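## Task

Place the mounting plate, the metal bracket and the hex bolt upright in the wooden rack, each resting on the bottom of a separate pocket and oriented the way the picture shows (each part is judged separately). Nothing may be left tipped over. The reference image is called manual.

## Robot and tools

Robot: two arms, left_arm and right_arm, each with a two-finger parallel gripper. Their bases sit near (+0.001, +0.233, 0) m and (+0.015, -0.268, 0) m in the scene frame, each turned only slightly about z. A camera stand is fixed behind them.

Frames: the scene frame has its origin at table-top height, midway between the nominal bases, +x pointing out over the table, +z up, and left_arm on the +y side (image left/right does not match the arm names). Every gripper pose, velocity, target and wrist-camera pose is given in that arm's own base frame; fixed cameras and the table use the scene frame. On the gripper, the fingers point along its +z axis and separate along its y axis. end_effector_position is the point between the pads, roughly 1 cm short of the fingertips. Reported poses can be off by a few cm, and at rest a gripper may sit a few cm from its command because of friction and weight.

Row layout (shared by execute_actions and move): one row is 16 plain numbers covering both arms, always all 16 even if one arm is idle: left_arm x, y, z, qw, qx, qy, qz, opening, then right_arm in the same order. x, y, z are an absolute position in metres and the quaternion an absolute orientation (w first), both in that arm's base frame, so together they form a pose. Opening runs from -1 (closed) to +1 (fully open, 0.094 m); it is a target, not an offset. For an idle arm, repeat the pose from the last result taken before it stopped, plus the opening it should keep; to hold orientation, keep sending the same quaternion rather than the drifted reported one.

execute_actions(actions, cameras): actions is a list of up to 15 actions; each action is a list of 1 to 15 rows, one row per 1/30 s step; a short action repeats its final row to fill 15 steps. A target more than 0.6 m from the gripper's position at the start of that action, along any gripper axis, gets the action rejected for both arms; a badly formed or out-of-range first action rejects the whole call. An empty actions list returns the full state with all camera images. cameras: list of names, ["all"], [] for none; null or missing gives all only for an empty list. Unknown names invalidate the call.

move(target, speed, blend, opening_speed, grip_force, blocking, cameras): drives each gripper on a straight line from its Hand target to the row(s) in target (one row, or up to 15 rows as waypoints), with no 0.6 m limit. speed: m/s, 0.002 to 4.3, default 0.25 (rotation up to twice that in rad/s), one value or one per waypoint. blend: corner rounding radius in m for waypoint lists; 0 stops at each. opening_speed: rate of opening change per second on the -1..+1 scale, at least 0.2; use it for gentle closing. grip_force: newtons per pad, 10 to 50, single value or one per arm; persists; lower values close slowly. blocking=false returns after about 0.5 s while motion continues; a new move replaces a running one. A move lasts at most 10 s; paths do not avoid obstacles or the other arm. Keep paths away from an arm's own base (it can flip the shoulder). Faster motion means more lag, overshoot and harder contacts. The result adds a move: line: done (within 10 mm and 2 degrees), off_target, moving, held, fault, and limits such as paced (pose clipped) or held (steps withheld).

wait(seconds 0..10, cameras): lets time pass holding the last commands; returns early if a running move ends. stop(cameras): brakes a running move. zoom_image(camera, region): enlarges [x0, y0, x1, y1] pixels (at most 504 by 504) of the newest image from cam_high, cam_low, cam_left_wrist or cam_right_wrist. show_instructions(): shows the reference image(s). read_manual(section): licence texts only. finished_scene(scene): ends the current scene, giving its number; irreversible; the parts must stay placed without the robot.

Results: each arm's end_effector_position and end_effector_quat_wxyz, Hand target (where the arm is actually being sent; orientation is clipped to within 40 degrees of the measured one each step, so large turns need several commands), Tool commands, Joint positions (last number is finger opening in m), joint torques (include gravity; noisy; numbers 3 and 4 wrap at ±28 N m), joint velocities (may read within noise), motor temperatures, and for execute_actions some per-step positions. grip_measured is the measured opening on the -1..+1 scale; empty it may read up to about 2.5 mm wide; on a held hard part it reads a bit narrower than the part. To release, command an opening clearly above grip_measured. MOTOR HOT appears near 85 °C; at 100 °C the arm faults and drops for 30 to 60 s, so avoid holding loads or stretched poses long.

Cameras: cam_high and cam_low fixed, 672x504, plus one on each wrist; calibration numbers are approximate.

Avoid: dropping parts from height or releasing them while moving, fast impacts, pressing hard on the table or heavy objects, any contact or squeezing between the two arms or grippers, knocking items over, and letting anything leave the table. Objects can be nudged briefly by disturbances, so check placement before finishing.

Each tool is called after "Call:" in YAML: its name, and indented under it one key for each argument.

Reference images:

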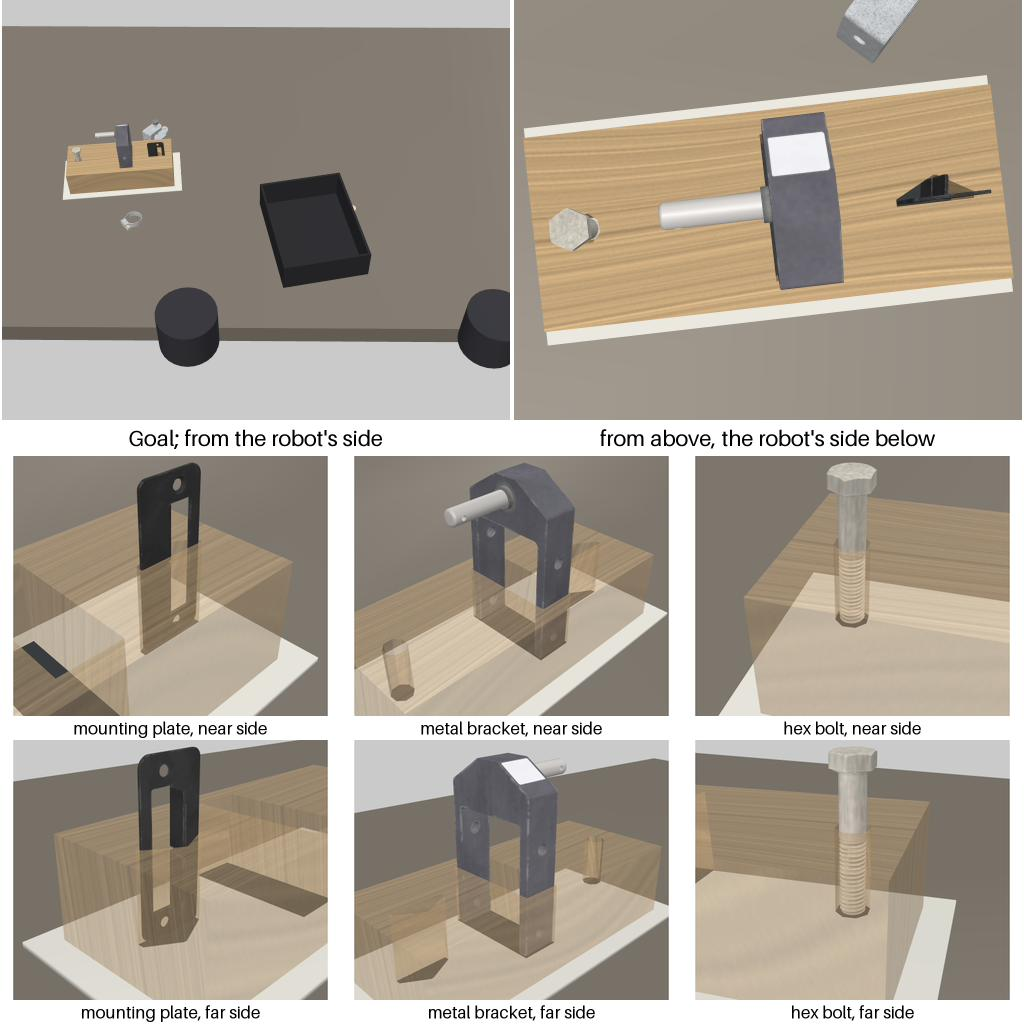

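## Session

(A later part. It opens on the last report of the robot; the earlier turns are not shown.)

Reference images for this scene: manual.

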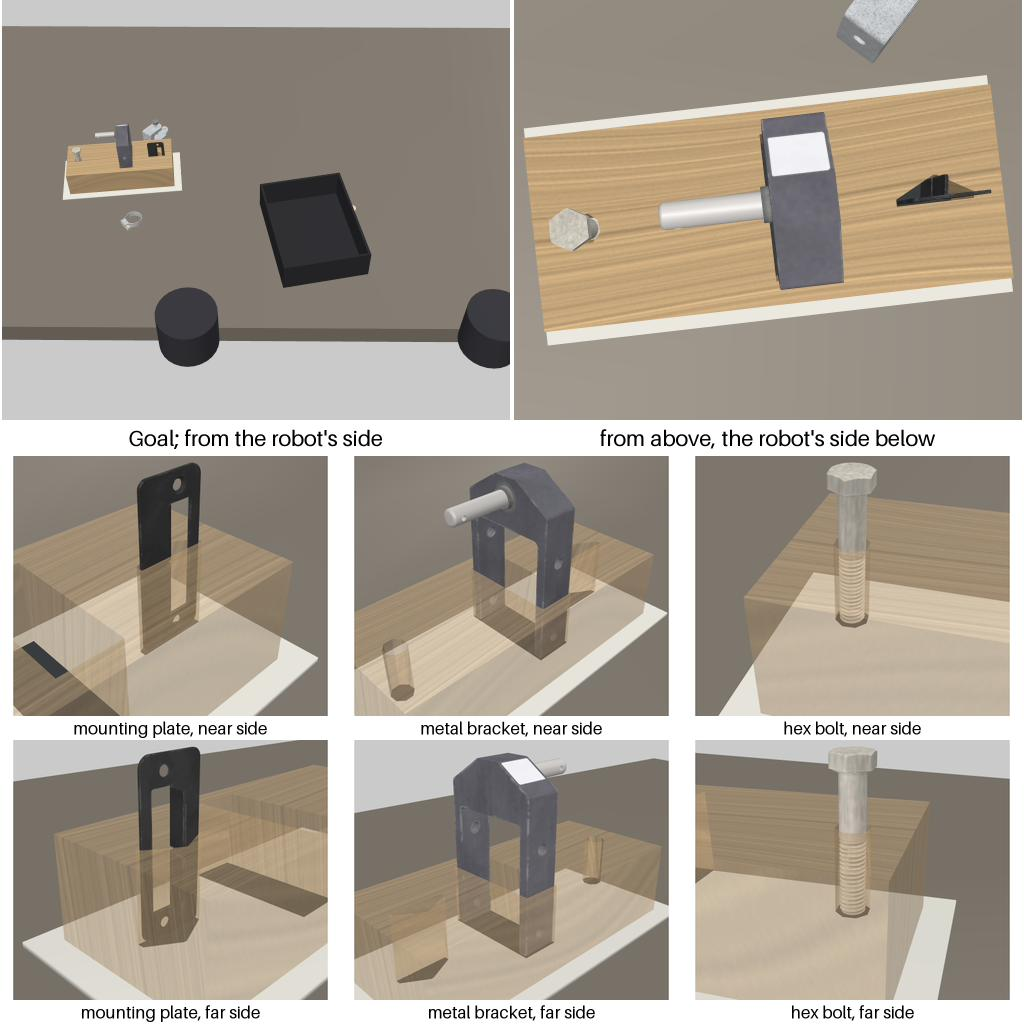

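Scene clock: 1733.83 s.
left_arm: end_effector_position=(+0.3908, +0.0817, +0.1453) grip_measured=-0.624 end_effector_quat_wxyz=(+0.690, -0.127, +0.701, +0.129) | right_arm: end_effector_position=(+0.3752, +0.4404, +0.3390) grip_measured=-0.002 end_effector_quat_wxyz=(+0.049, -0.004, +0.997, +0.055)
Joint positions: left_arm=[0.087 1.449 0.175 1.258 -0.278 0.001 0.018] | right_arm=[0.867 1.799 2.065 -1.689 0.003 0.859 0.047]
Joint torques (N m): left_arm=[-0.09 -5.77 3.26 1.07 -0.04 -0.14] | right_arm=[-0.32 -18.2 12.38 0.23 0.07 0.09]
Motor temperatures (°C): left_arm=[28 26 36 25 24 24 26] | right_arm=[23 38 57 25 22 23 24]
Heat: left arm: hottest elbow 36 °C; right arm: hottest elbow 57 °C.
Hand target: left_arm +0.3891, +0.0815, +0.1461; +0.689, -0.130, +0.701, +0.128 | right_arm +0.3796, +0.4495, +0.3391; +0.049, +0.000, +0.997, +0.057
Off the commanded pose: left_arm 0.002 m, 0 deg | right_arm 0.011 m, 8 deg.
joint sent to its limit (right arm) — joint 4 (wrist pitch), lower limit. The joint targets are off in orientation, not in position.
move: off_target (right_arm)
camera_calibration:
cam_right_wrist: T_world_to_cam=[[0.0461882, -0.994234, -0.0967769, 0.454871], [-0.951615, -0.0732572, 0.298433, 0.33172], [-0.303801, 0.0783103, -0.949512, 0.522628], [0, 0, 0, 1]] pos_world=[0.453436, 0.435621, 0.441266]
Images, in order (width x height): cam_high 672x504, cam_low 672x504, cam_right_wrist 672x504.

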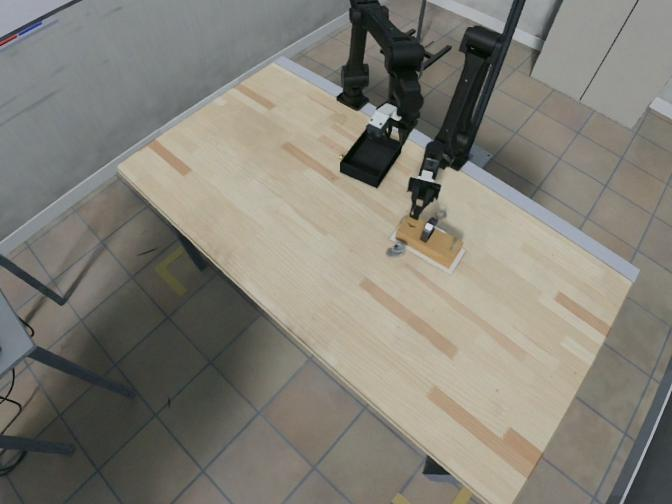

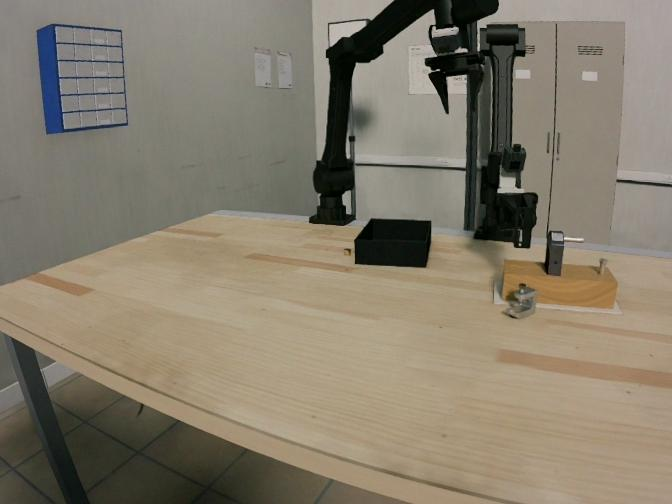

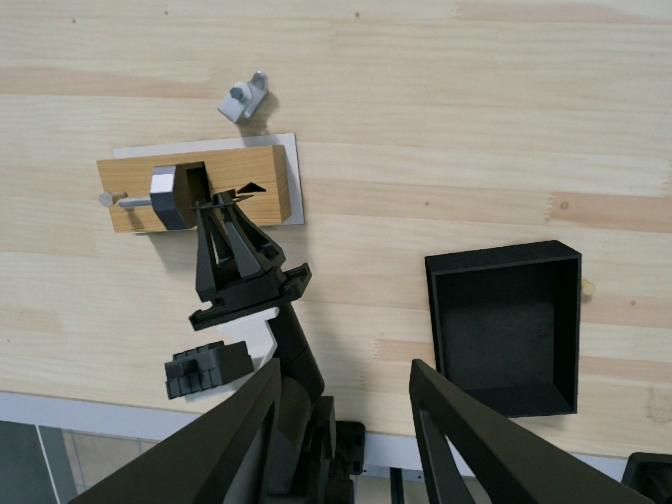

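Call:
move:
  target:
    - [0.3875,0.0815,0.124,0.6879,-0.1364,0.7000,0.1341,-1,0.38,0.45,0.34,0,0,1,0,0]
  speed: 0.06
  cameras: ["cam_high","cam_low","cam_right_wrist"]

Call:
zoom_image:
  camera: "cam_right_wrist"
  region: [190, 150, 290, 250]

Call:
zoom_image:
  camera: "cam_low"
  region: [480, 200, 600, 320]

Call:
zoom_image:
  camera: "cam_high"
  region: [390, 190, 450, 250]

Scene clock: 1758.87 s.
left_arm: end_effector_position=(+0.3883, +0.0851, +0.1278) grip_measured=-0.624 end_effector_quat_wxyz=(+0.688, -0.137, +0.699, +0.139) | right_arm: end_effector_position=(+0.3752, +0.4404, +0.3390) grip_measured=-0.002 end_effector_quat_wxyz=(+0.049, -0.004, +0.997, +0.055)
Joint positions: left_arm=[0.083 1.581 0.169 1.397 -0.309 0.001 0.018] | right_arm=[0.867 1.799 2.065 -1.689 0.003 0.859 0.047]
Joint torques (N m): left_arm=[-0.67 -4.78 2.06 2.22 -0.1 -0.15] | right_arm=[-0.32 -18.2 12.38 0.23 0.07 0.09]
Motor temperatures (°C): left_arm=[28 26 35 25 24 24 26] | right_arm=[23 38 57 25 22 23 24]
Heat: left arm: hottest elbow 35 °C; right arm: hottest elbow 57 °C.
Hand target: left_arm +0.3875, +0.0815, +0.1241; +0.688, -0.136, +0.700, +0.134 | right_arm +0.3796, +0.4495, +0.3391; +0.049, +0.000, +0.997, +0.057
Off the commanded pose: left_arm 0.005 m, 1 deg | right_arm 0.011 m, 8 deg.
joint sent to its limit (right arm) — joint 4 (wrist pitch), lower limit. The joint targets are off in orientation, not in position.
move: off_target (right_arm)
camera_calibration:
cam_right_wrist: T_world_to_cam=[[0.0461882, -0.994234, -0.0967769, 0.454871], [-0.951615, -0.0732572, 0.298433, 0.33172], [-0.303801, 0.0783103, -0.949512, 0.522628], [0, 0, 0, 1]] pos_world=[0.453436, 0.435621, 0.441266]
Images, in order (width x height): cam_high 672x504, cam_low 672x504, cam_right_wrist 672x504.

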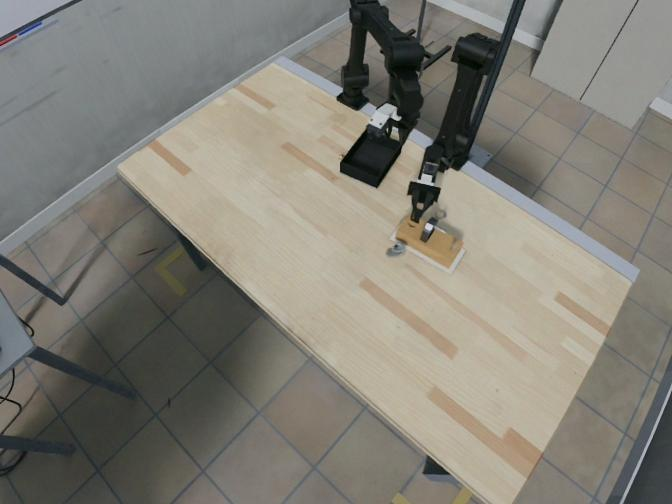

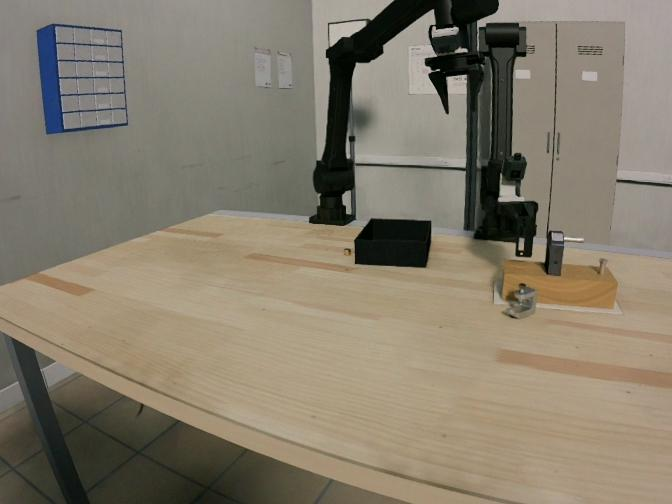

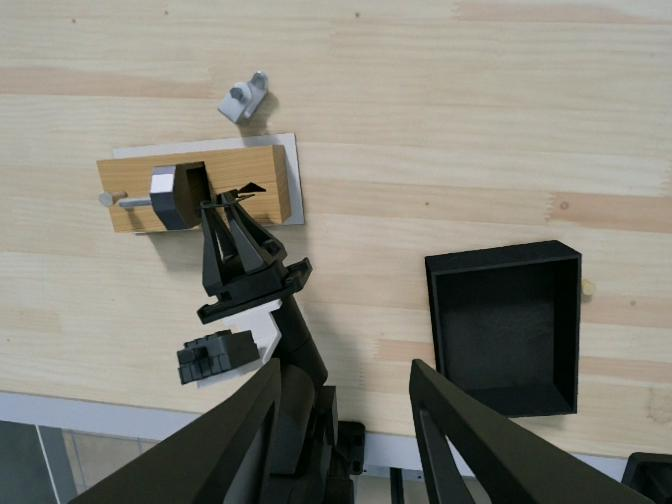

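Scaled by 5.040 from the camera's 672x504 image, which has a finer 960x720 frame.

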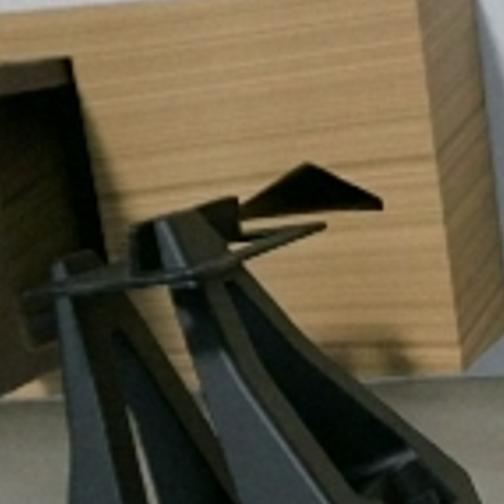

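Scaled by 4.200 from the camera's 672x504 image, which has a finer 960x720 frame.

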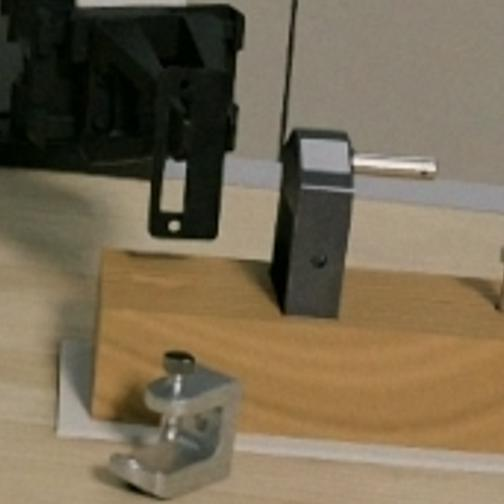

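Scaled by 8.400 from the camera's 672x504 image, which has a finer 960x720 frame.

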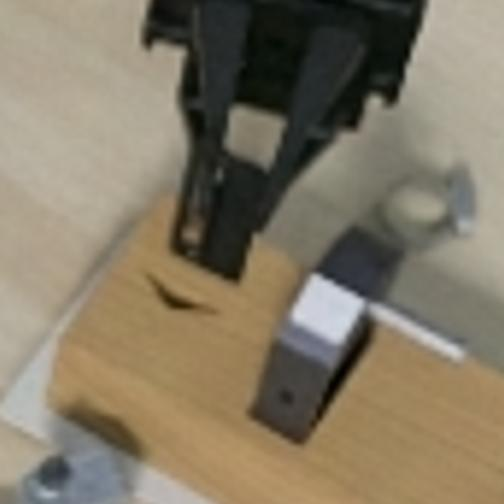

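Call:
move:
  target:
    - [0.3895,0.0755,0.121,0.6889,-0.1242,0.7014,0.1222,-1,0.38,0.45,0.34,0,0,1,0,0]
  speed: 0.06
  cameras: ["cam_high","cam_low","cam_right_wrist"]

Call:
zoom_image:
  camera: "cam_right_wrist"
  region: [190, 150, 290, 250]

Call:
zoom_image:
  camera: "cam_low"
  region: [480, 200, 600, 320]

Call:
zoom_image:
  camera: "cam_high"
  region: [390, 190, 450, 250]

Scene clock: 1774.80 s.
left_arm: end_effector_position=(+0.3902, +0.0799, +0.1247) grip_measured=-0.624 end_effector_quat_wxyz=(+0.690, -0.127, +0.701, +0.129) | right_arm: end_effector_position=(+0.3752, +0.4404, +0.3390) grip_measured=-0.002 end_effector_quat_wxyz=(+0.049, -0.004, +0.997, +0.055)
Joint positions: left_arm=[0.081 1.603 0.169 1.419 -0.282 0.001 0.018] | right_arm=[0.867 1.799 2.065 -1.689 0.003 0.859 0.047]
Joint torques (N m): left_arm=[-0.67 -5.19 1.92 1.94 0.09 -0.17] | right_arm=[-0.32 -18.2 12.38 0.23 0.07 0.09]
Motor temperatures (°C): left_arm=[28 26 35 25 24 24 26] | right_arm=[23 38 57 25 22 23 24]
Heat: left arm: hottest elbow 35 °C; right arm: hottest elbow 57 °C.
Hand target: left_arm +0.3894, +0.0756, +0.1211; +0.690, -0.124, +0.703, +0.122 | right_arm +0.3796, +0.4495, +0.3391; +0.049, +0.000, +0.997, +0.057
Off the commanded pose: left_arm 0.006 m, 1 deg | right_arm 0.011 m, 8 deg.
joint sent to its limit (right arm) — joint 4 (wrist pitch), lower limit. The joint targets are off in orientation, not in position.
move: off_target (right_arm)
camera_calibration:
cam_right_wrist: T_world_to_cam=[[0.0461882, -0.994234, -0.0967769, 0.454871], [-0.951615, -0.0732572, 0.298433, 0.33172], [-0.303801, 0.0783103, -0.949512, 0.522628], [0, 0, 0, 1]] pos_world=[0.453436, 0.435621, 0.441266]
Images, in order (width x height): cam_high 672x504, cam_low 672x504, cam_right_wrist 672x504.

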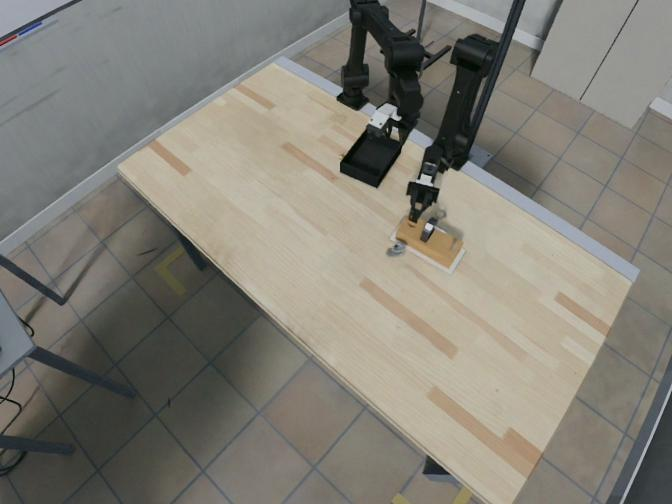

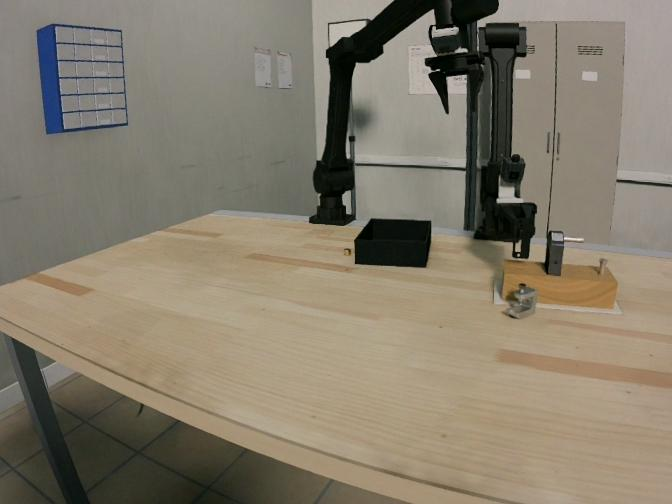

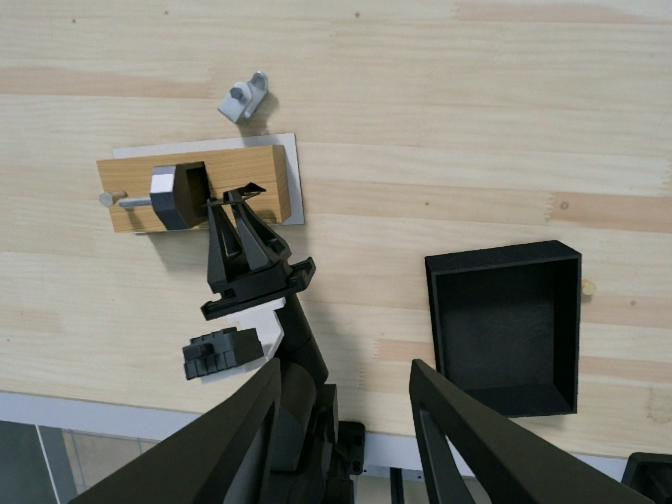

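Scaled by 5.040 from the camera's 672x504 image, which has a finer 960x720 frame.

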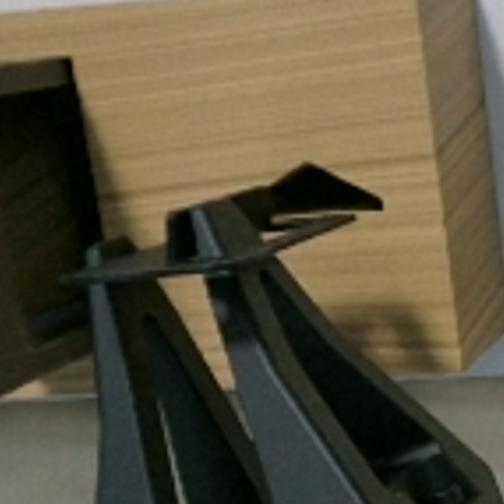

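Scaled by 4.200 from the camera's 672x504 image, which has a finer 960x720 frame.

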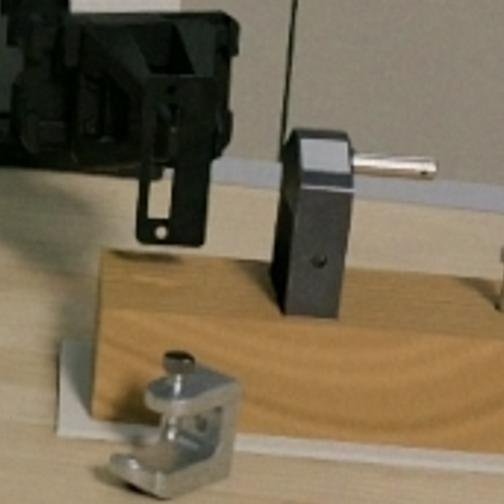

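Scaled by 8.400 from the camera's 672x504 image, which has a finer 960x720 frame.

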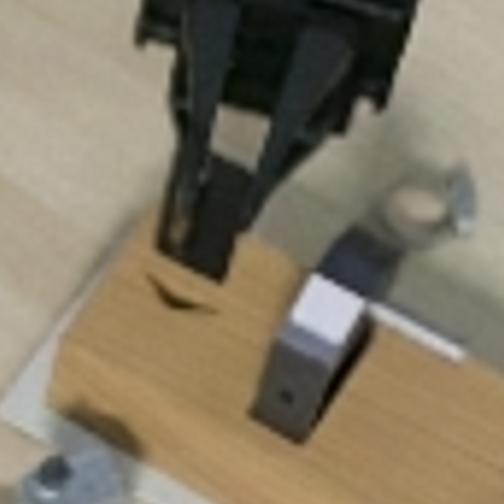

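Call:
move:
  target:
    - [0.389,0.0755,0.107,0.6889,-0.1242,0.7014,0.1222,-1,0.38,0.45,0.34,0,0,1,0,0]
  speed: 0.05
  cameras: ["cam_high","cam_low","cam_right_wrist"]

Call:
zoom_image:
  camera: "cam_right_wrist"
  region: [190, 150, 290, 250]

Call:
zoom_image:
  camera: "cam_low"
  region: [480, 200, 600, 320]

Call:
zoom_image:
  camera: "cam_high"
  region: [390, 190, 450, 250]

Scene clock: 1786.10 s.
left_arm: end_effector_position=(+0.3892, +0.0797, +0.1104) grip_measured=-0.624 end_effector_quat_wxyz=(+0.690, -0.127, +0.701, +0.128) | right_arm: end_effector_position=(+0.3752, +0.4404, +0.3390) grip_measured=-0.002 end_effector_quat_wxyz=(+0.049, -0.004, +0.997, +0.055)
Joint positions: left_arm=[0.081 1.71 0.169 1.525 -0.281 0.001 0.018] | right_arm=[0.867 1.799 2.065 -1.689 0.003 0.859 0.047]
Joint torques (N m): left_arm=[-0.73 -5.25 1.21 1.74 0.09 -0.18] | right_arm=[-0.32 -18.2 12.37 0.23 0.06 0.09]
Motor temperatures (°C): left_arm=[28 26 34 25 24 24 26] | right_arm=[23 39 57 25 22 23 24]
Heat: left arm: hottest elbow 34 °C; right arm: hottest elbow 57 °C.
Hand target: left_arm +0.3890, +0.0755, +0.1070; +0.690, -0.124, +0.703, +0.122 | right_arm +0.3796, +0.4495, +0.3391; +0.049, +0.000, +0.997, +0.057
Off the commanded pose: left_arm 0.005 m, 1 deg | right_arm 0.011 m, 8 deg.
joint sent to its limit (right arm) — joint 4 (wrist pitch), lower limit. The joint targets are off in orientation, not in position.
move: off_target (right_arm)
camera_calibration:
cam_right_wrist: T_world_to_cam=[[0.0461882, -0.994234, -0.0967769, 0.454871], [-0.951615, -0.0732572, 0.298433, 0.33172], [-0.303801, 0.0783103, -0.949512, 0.522628], [0, 0, 0, 1]] pos_world=[0.453436, 0.435621, 0.441266]
Images, in order (width x height): cam_high 672x504, cam_low 672x504, cam_right_wrist 672x504.

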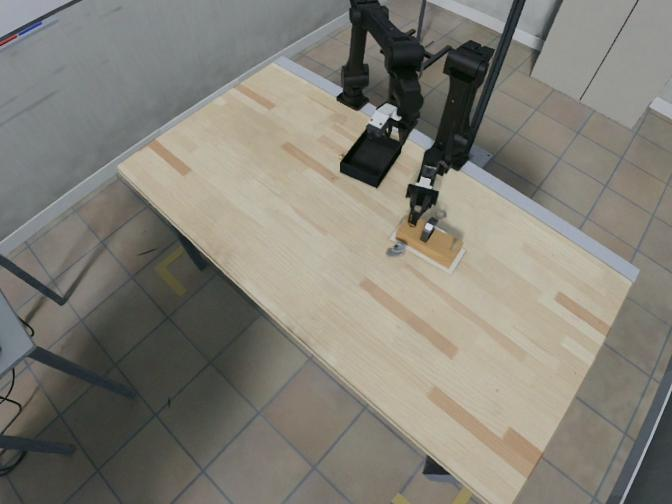

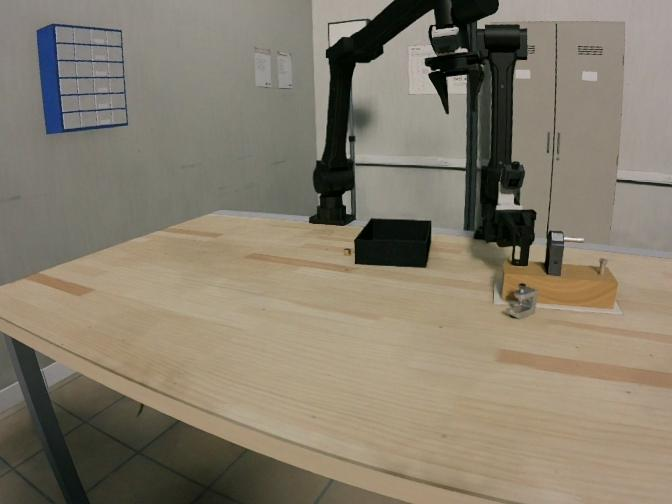

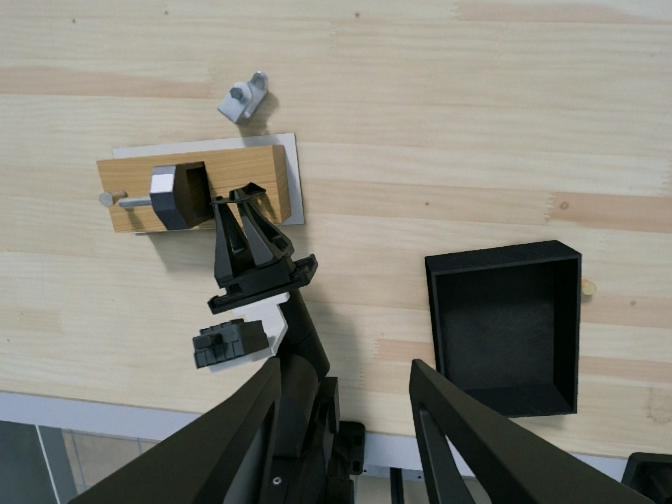

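Scaled by 5.040 from the camera's 672x504 image, which has a finer 960x720 frame.

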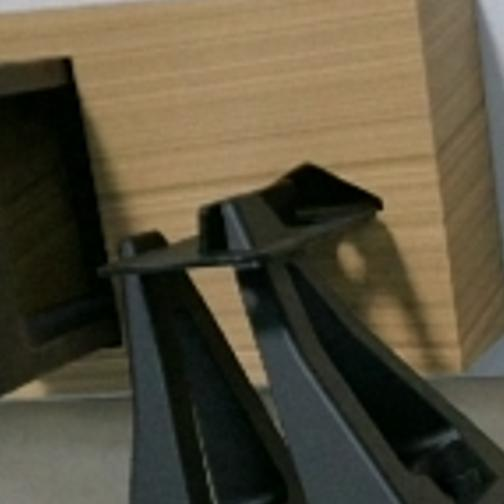

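Scaled by 4.200 from the camera's 672x504 image, which has a finer 960x720 frame.

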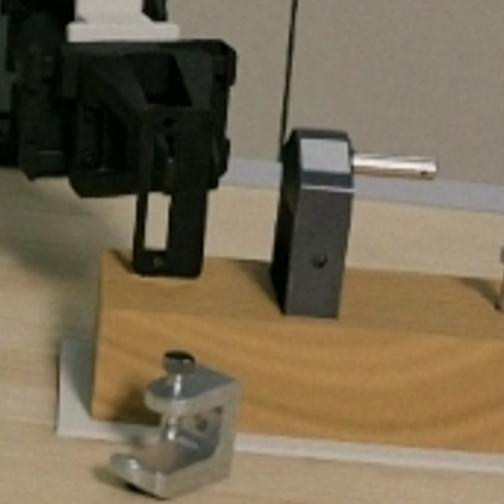

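Scaled by 8.400 from the camera's 672x504 image, which has a finer 960x720 frame.

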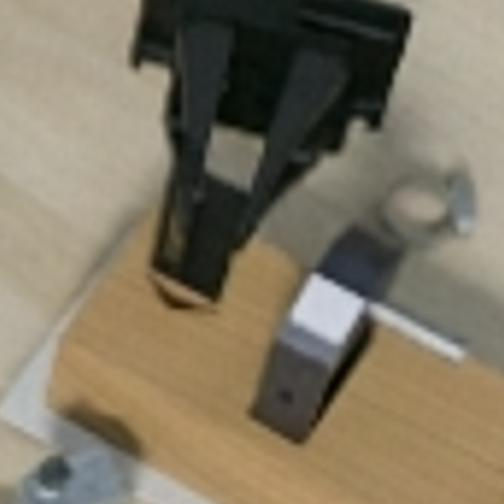

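Call:
move:
  target:
    - [0.3885,0.0850,0.107,0.6889,-0.1242,0.7014,0.1222,-1,0.38,0.45,0.34,0,0,1,0,0]
    - [0.3885,0.0850,0.101,0.6889,-0.1242,0.7014,0.1222,-1,0.38,0.45,0.34,0,0,1,0,0]
  speed: 0.04
  cameras: ["cam_high","cam_low","cam_right_wrist"]

Call:
zoom_image:
  camera: "cam_right_wrist"
  region: [200, 160, 280, 240]

Call:
zoom_image:
  camera: "cam_low"
  region: [480, 200, 600, 320]

Call:
zoom_image:
  camera: "cam_high"
  region: [390, 190, 450, 250]

Scene clock: 1808.23 s.
left_arm: end_effector_position=(+0.3893, +0.0815, +0.1045) grip_measured=-0.624 end_effector_quat_wxyz=(+0.689, -0.120, +0.704, +0.122) | right_arm: end_effector_position=(+0.3752, +0.4404, +0.3390) grip_measured=-0.002 end_effector_quat_wxyz=(+0.049, -0.004, +0.997, +0.055)
Joint positions: left_arm=[0.103 1.744 0.169 1.554 -0.24 0.001 0.018] | right_arm=[0.867 1.799 2.065 -1.689 0.003 0.859 0.047]
Joint torques (N m): left_arm=[1.03 -5.83 1.17 1.84 0.08 -0.15] | right_arm=[-0.32 -18.2 12.38 0.23 0.07 0.08]
Motor temperatures (°C): left_arm=[28 26 34 26 24 24 26] | right_arm=[23 39 57 25 22 23 24]
Heat: left arm: hottest elbow 34 °C; right arm: hottest elbow 57 °C.
Hand target: left_arm +0.3885, +0.0849, +0.1012; +0.688, -0.125, +0.704, +0.122 | right_arm +0.3796, +0.4495, +0.3391; +0.049, +0.000, +0.997, +0.057
Off the commanded pose: left_arm 0.005 m, 1 deg | right_arm 0.011 m, 8 deg.
joint sent to its limit (left arm) — joint 4 (wrist pitch), upper limit. The joint targets still meet the commanded pose.
joint sent to its limit (right arm) — joint 4 (wrist pitch), lower limit. The joint targets are off in orientation, not in position.
move: off_target (right_arm)
camera_calibration:
cam_right_wrist: T_world_to_cam=[[0.0461882, -0.994234, -0.0967769, 0.454871], [-0.951615, -0.0732572, 0.298433, 0.33172], [-0.303801, 0.0783103, -0.949512, 0.522628], [0, 0, 0, 1]] pos_world=[0.453436, 0.435621, 0.441266]
Images, in order (width x height): cam_high 672x504, cam_low 672x504, cam_right_wrist 672x504.

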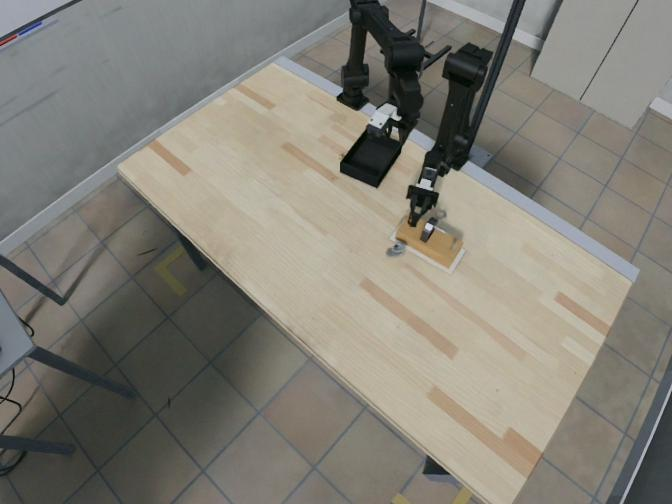

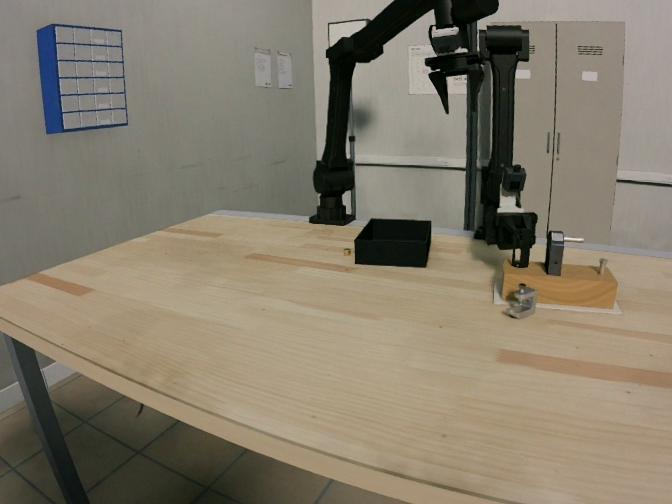

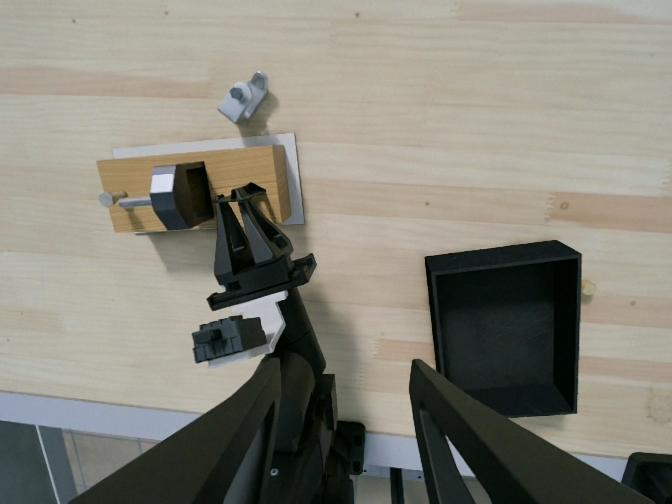

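Scaled by 6.300 from the camera's 672x504 image, which has a finer 960x720 frame.

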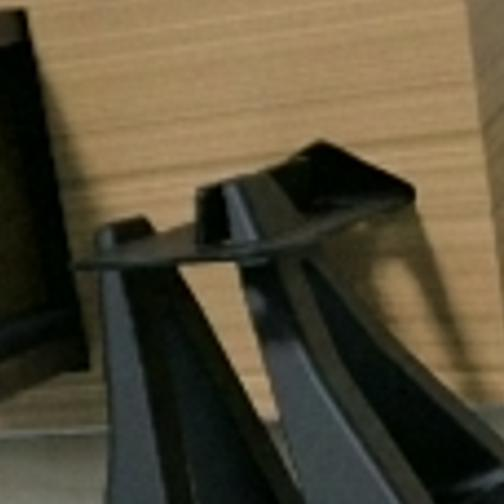

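Scaled by 4.200 from the camera's 672x504 image, which has a finer 960x720 frame.

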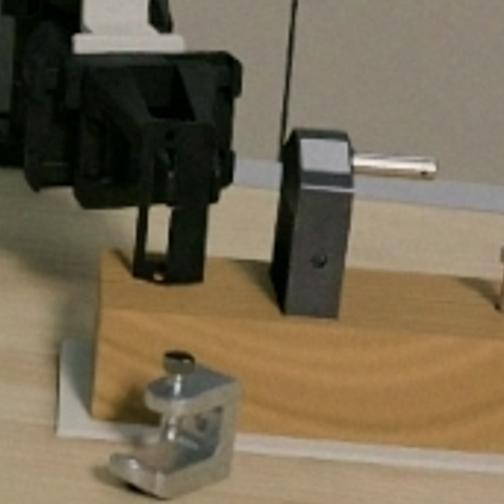

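Scaled by 8.400 from the camera's 672x504 image, which has a finer 960x720 frame.

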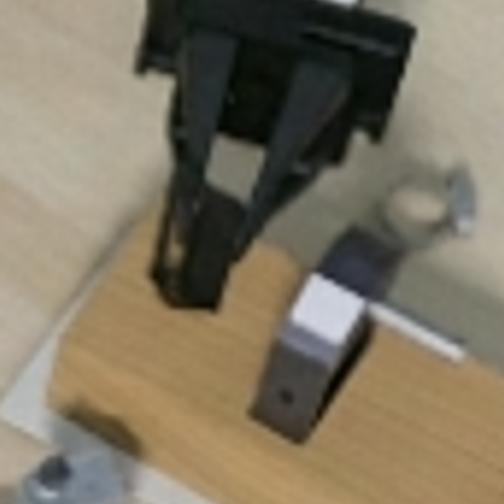

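Call:
move:
  target:
    - [0.3885,0.0850,0.090,0.6889,-0.1242,0.7014,0.1222,-1,0.38,0.45,0.34,0,0,1,0,0]
  speed: 0.04
  cameras: ["cam_high","cam_low","cam_right_wrist"]

Call:
zoom_image:
  camera: "cam_right_wrist"
  region: [200, 160, 280, 240]

Call:
zoom_image:
  camera: "cam_low"
  region: [480, 200, 600, 320]

Call:
zoom_image:
  camera: "cam_high"
  region: [390, 190, 450, 250]

Scene clock: 1819.47 s.
left_arm: end_effector_position=(+0.3896, +0.0815, +0.0953) grip_measured=-0.624 end_effector_quat_wxyz=(+0.681, -0.120, +0.712, +0.121) | right_arm: end_effector_position=(+0.3752, +0.4404, +0.3390) grip_measured=-0.002 end_effector_quat_wxyz=(+0.049, -0.004, +0.997, +0.055)
Joint positions: left_arm=[0.103 1.773 0.172 1.557 -0.24 -0.001 0.018] | right_arm=[0.867 1.799 2.065 -1.689 0.003 0.859 0.047]
Joint torques (N m): left_arm=[1.03 -5.36 0.98 1.83 0.01 -0.2] | right_arm=[-0.32 -18.2 12.37 0.23 0.07 0.08]
Motor temperatures (°C): left_arm=[28 26 33 26 24 24 26] | right_arm=[23 39 57 25 22 23 24]
Heat: left arm: hottest elbow 33 °C; right arm: hottest elbow 57 °C.
Hand target: left_arm +0.3886, +0.0849, +0.0906; +0.678, -0.127, +0.713, +0.121 | right_arm +0.3796, +0.4495, +0.3391; +0.049, +0.000, +0.997, +0.057
Off the commanded pose: left_arm 0.006 m, 2 deg | right_arm 0.011 m, 8 deg.
joint sent to its limit (left arm) — joint 4 (wrist pitch), upper limit. The joint targets still meet the commanded pose.
joint sent to its limit (right arm) — joint 4 (wrist pitch), lower limit. The joint targets are off in orientation, not in position.
move: off_target (right_arm)
camera_calibration:
cam_right_wrist: T_world_to_cam=[[0.0461882, -0.994234, -0.0967769, 0.454871], [-0.951615, -0.0732572, 0.298433, 0.33172], [-0.303801, 0.0783103, -0.949512, 0.522628], [0, 0, 0, 1]] pos_world=[0.453436, 0.435621, 0.441266]
Images, in order (width x height): cam_high 672x504, cam_low 672x504, cam_right_wrist 672x504.

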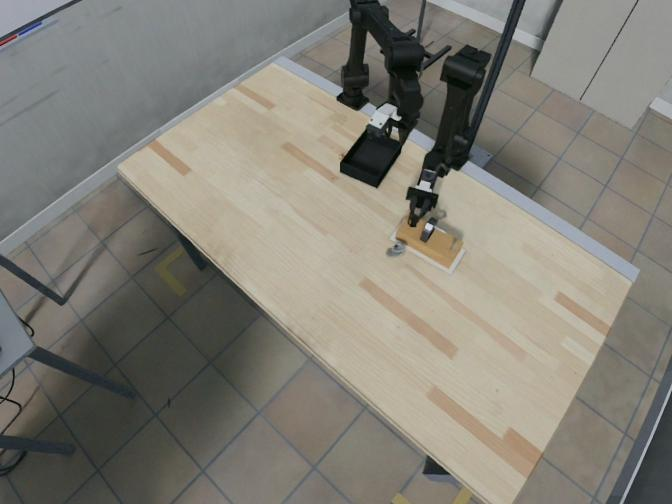

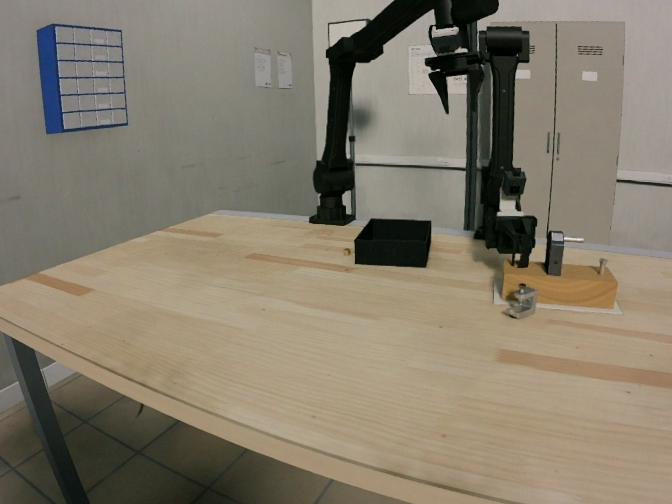

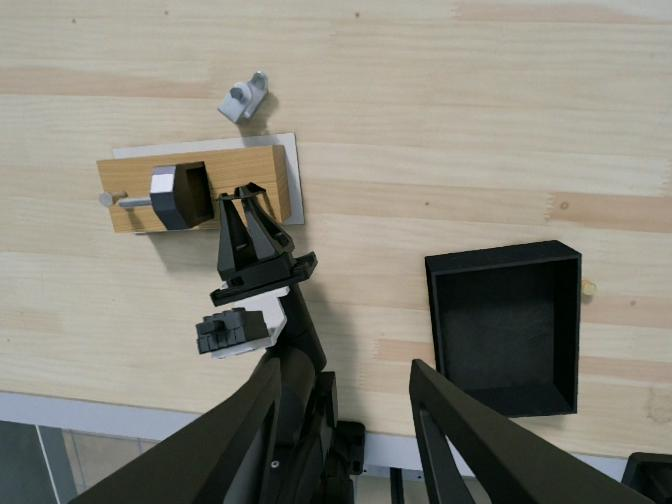

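Scaled by 6.300 from the camera's 672x504 image, which has a finer 960x720 frame.

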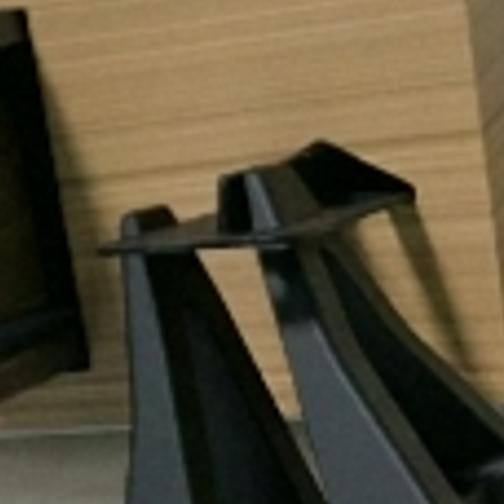

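Scaled by 4.200 from the camera's 672x504 image, which has a finer 960x720 frame.

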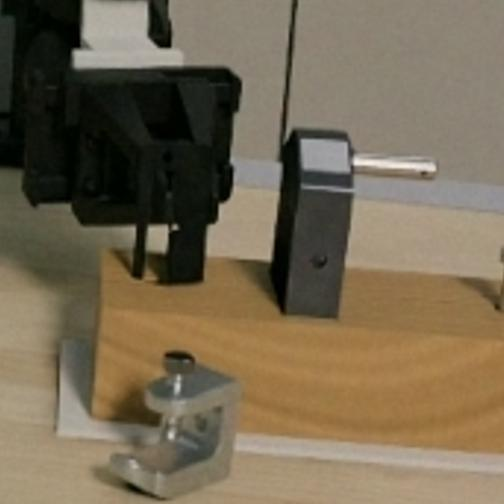

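Scaled by 8.400 from the camera's 672x504 image, which has a finer 960x720 frame.

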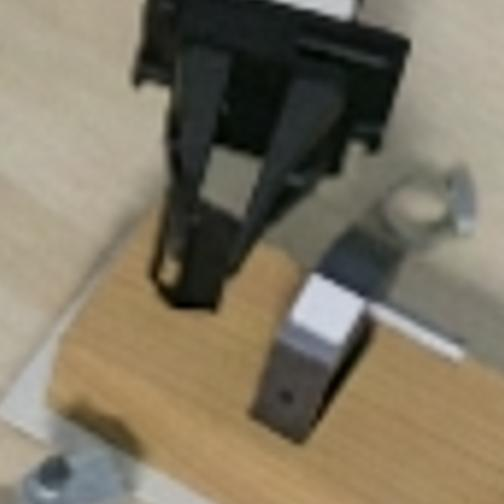

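Call:
move:
  target:
    - [0.3890,0.0850,0.080,0.681,-0.1242,0.711,0.1222,-1,0.38,0.45,0.34,0,0,1,0,0]
    - [0.3890,0.0850,0.071,0.681,-0.1242,0.711,0.1222,-1,0.38,0.45,0.34,0,0,1,0,0]
  speed: 0.04
  cameras: ["cam_high","cam_low","cam_right_wrist"]

Call:
zoom_image:
  camera: "cam_right_wrist"
  region: [200, 160, 280, 240]

Call:
zoom_image:
  camera: "cam_low"
  region: [480, 200, 600, 320]

Scene clock: 1834.33 s.
left_arm: end_effector_position=(+0.3910, +0.0817, +0.0837) grip_measured=-0.624 end_effector_quat_wxyz=(+0.674, -0.123, +0.719, +0.118) | right_arm: end_effector_position=(+0.3752, +0.4404, +0.3390) grip_measured=-0.002 end_effector_quat_wxyz=(+0.049, -0.004, +0.997, +0.055)
Joint positions: left_arm=[0.103 1.817 0.18 1.571 -0.24 -0.012 0.018] | right_arm=[0.867 1.799 2.065 -1.689 0.003 0.859 0.047]
Joint torques (N m): left_arm=[1.14 -5.01 0.76 1.22 -0.03 -0.15] | right_arm=[-0.32 -18.2 12.38 0.23 0.07 0.09]
Motor temperatures (°C): left_arm=[28 26 33 25 24 24 26] | right_arm=[23 39 57 25 22 23 24]
Heat: left arm: hottest elbow 33 °C; right arm: hottest elbow 57 °C.
Hand target: left_arm +0.3891, +0.0849, +0.0719; +0.662, -0.128, +0.729, +0.120 | right_arm +0.3796, +0.4495, +0.3391; +0.049, +0.000, +0.997, +0.057
Off the commanded pose: left_arm 0.013 m, 1 deg | right_arm 0.011 m, 8 deg.
joint read past its limit (left arm) — joint 4 (wrist pitch), upper limit.
joint sent to its limit (left arm) — joint 4 (wrist pitch), upper limit. The joint targets are off in orientation, not in position.
joint sent to its limit (right arm) — joint 4 (wrist pitch), lower limit. The joint targets are off in orientation, not in position.
move: off_target (left_arm, right_arm)
camera_calibration:
cam_right_wrist: T_world_to_cam=[[0.0461882, -0.994234, -0.0967769, 0.454871], [-0.951615, -0.0732572, 0.298433, 0.33172], [-0.303801, 0.0783103, -0.949512, 0.522628], [0, 0, 0, 1]] pos_world=[0.453436, 0.435621, 0.441266]
Images, in order (width x height): cam_high 672x504, cam_low 672x504, cam_right_wrist 672x504.

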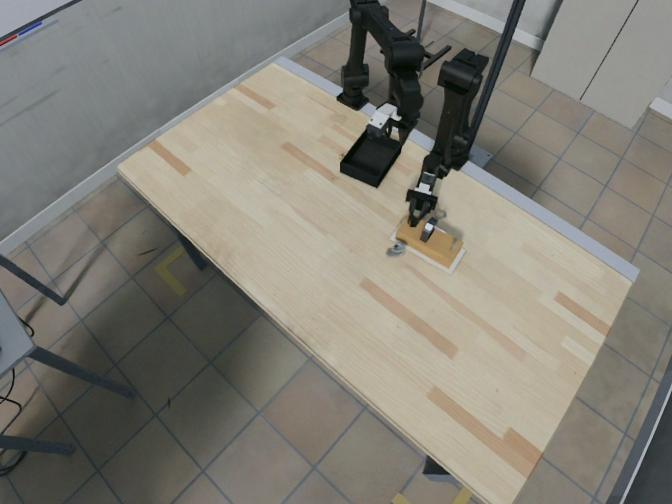

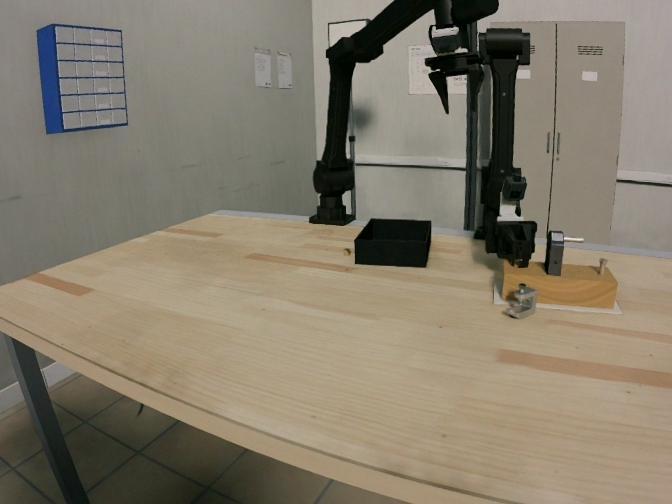

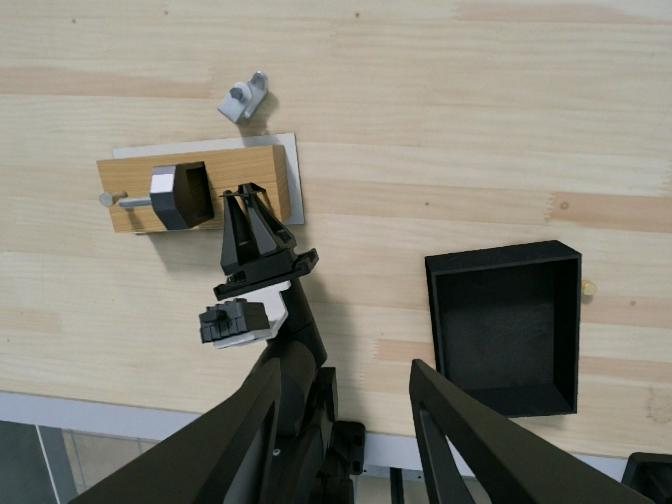

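Scaled by 6.300 from the camera's 672x504 image, which has a finer 960x720 frame.

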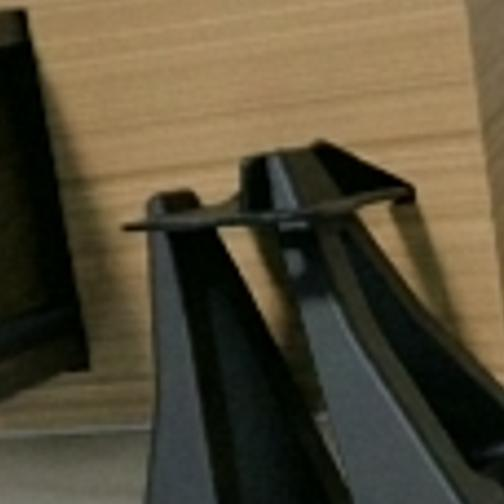

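Scaled by 4.200 from the camera's 672x504 image, which has a finer 960x720 frame.

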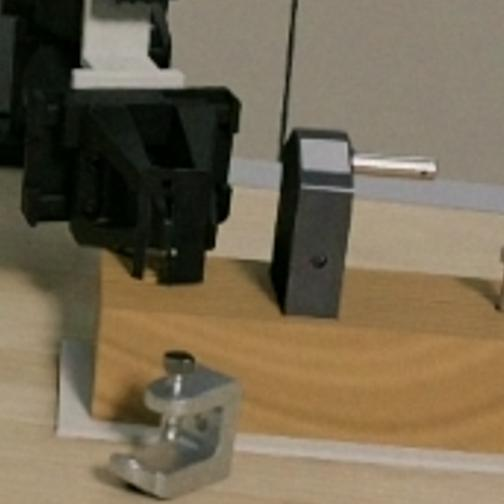

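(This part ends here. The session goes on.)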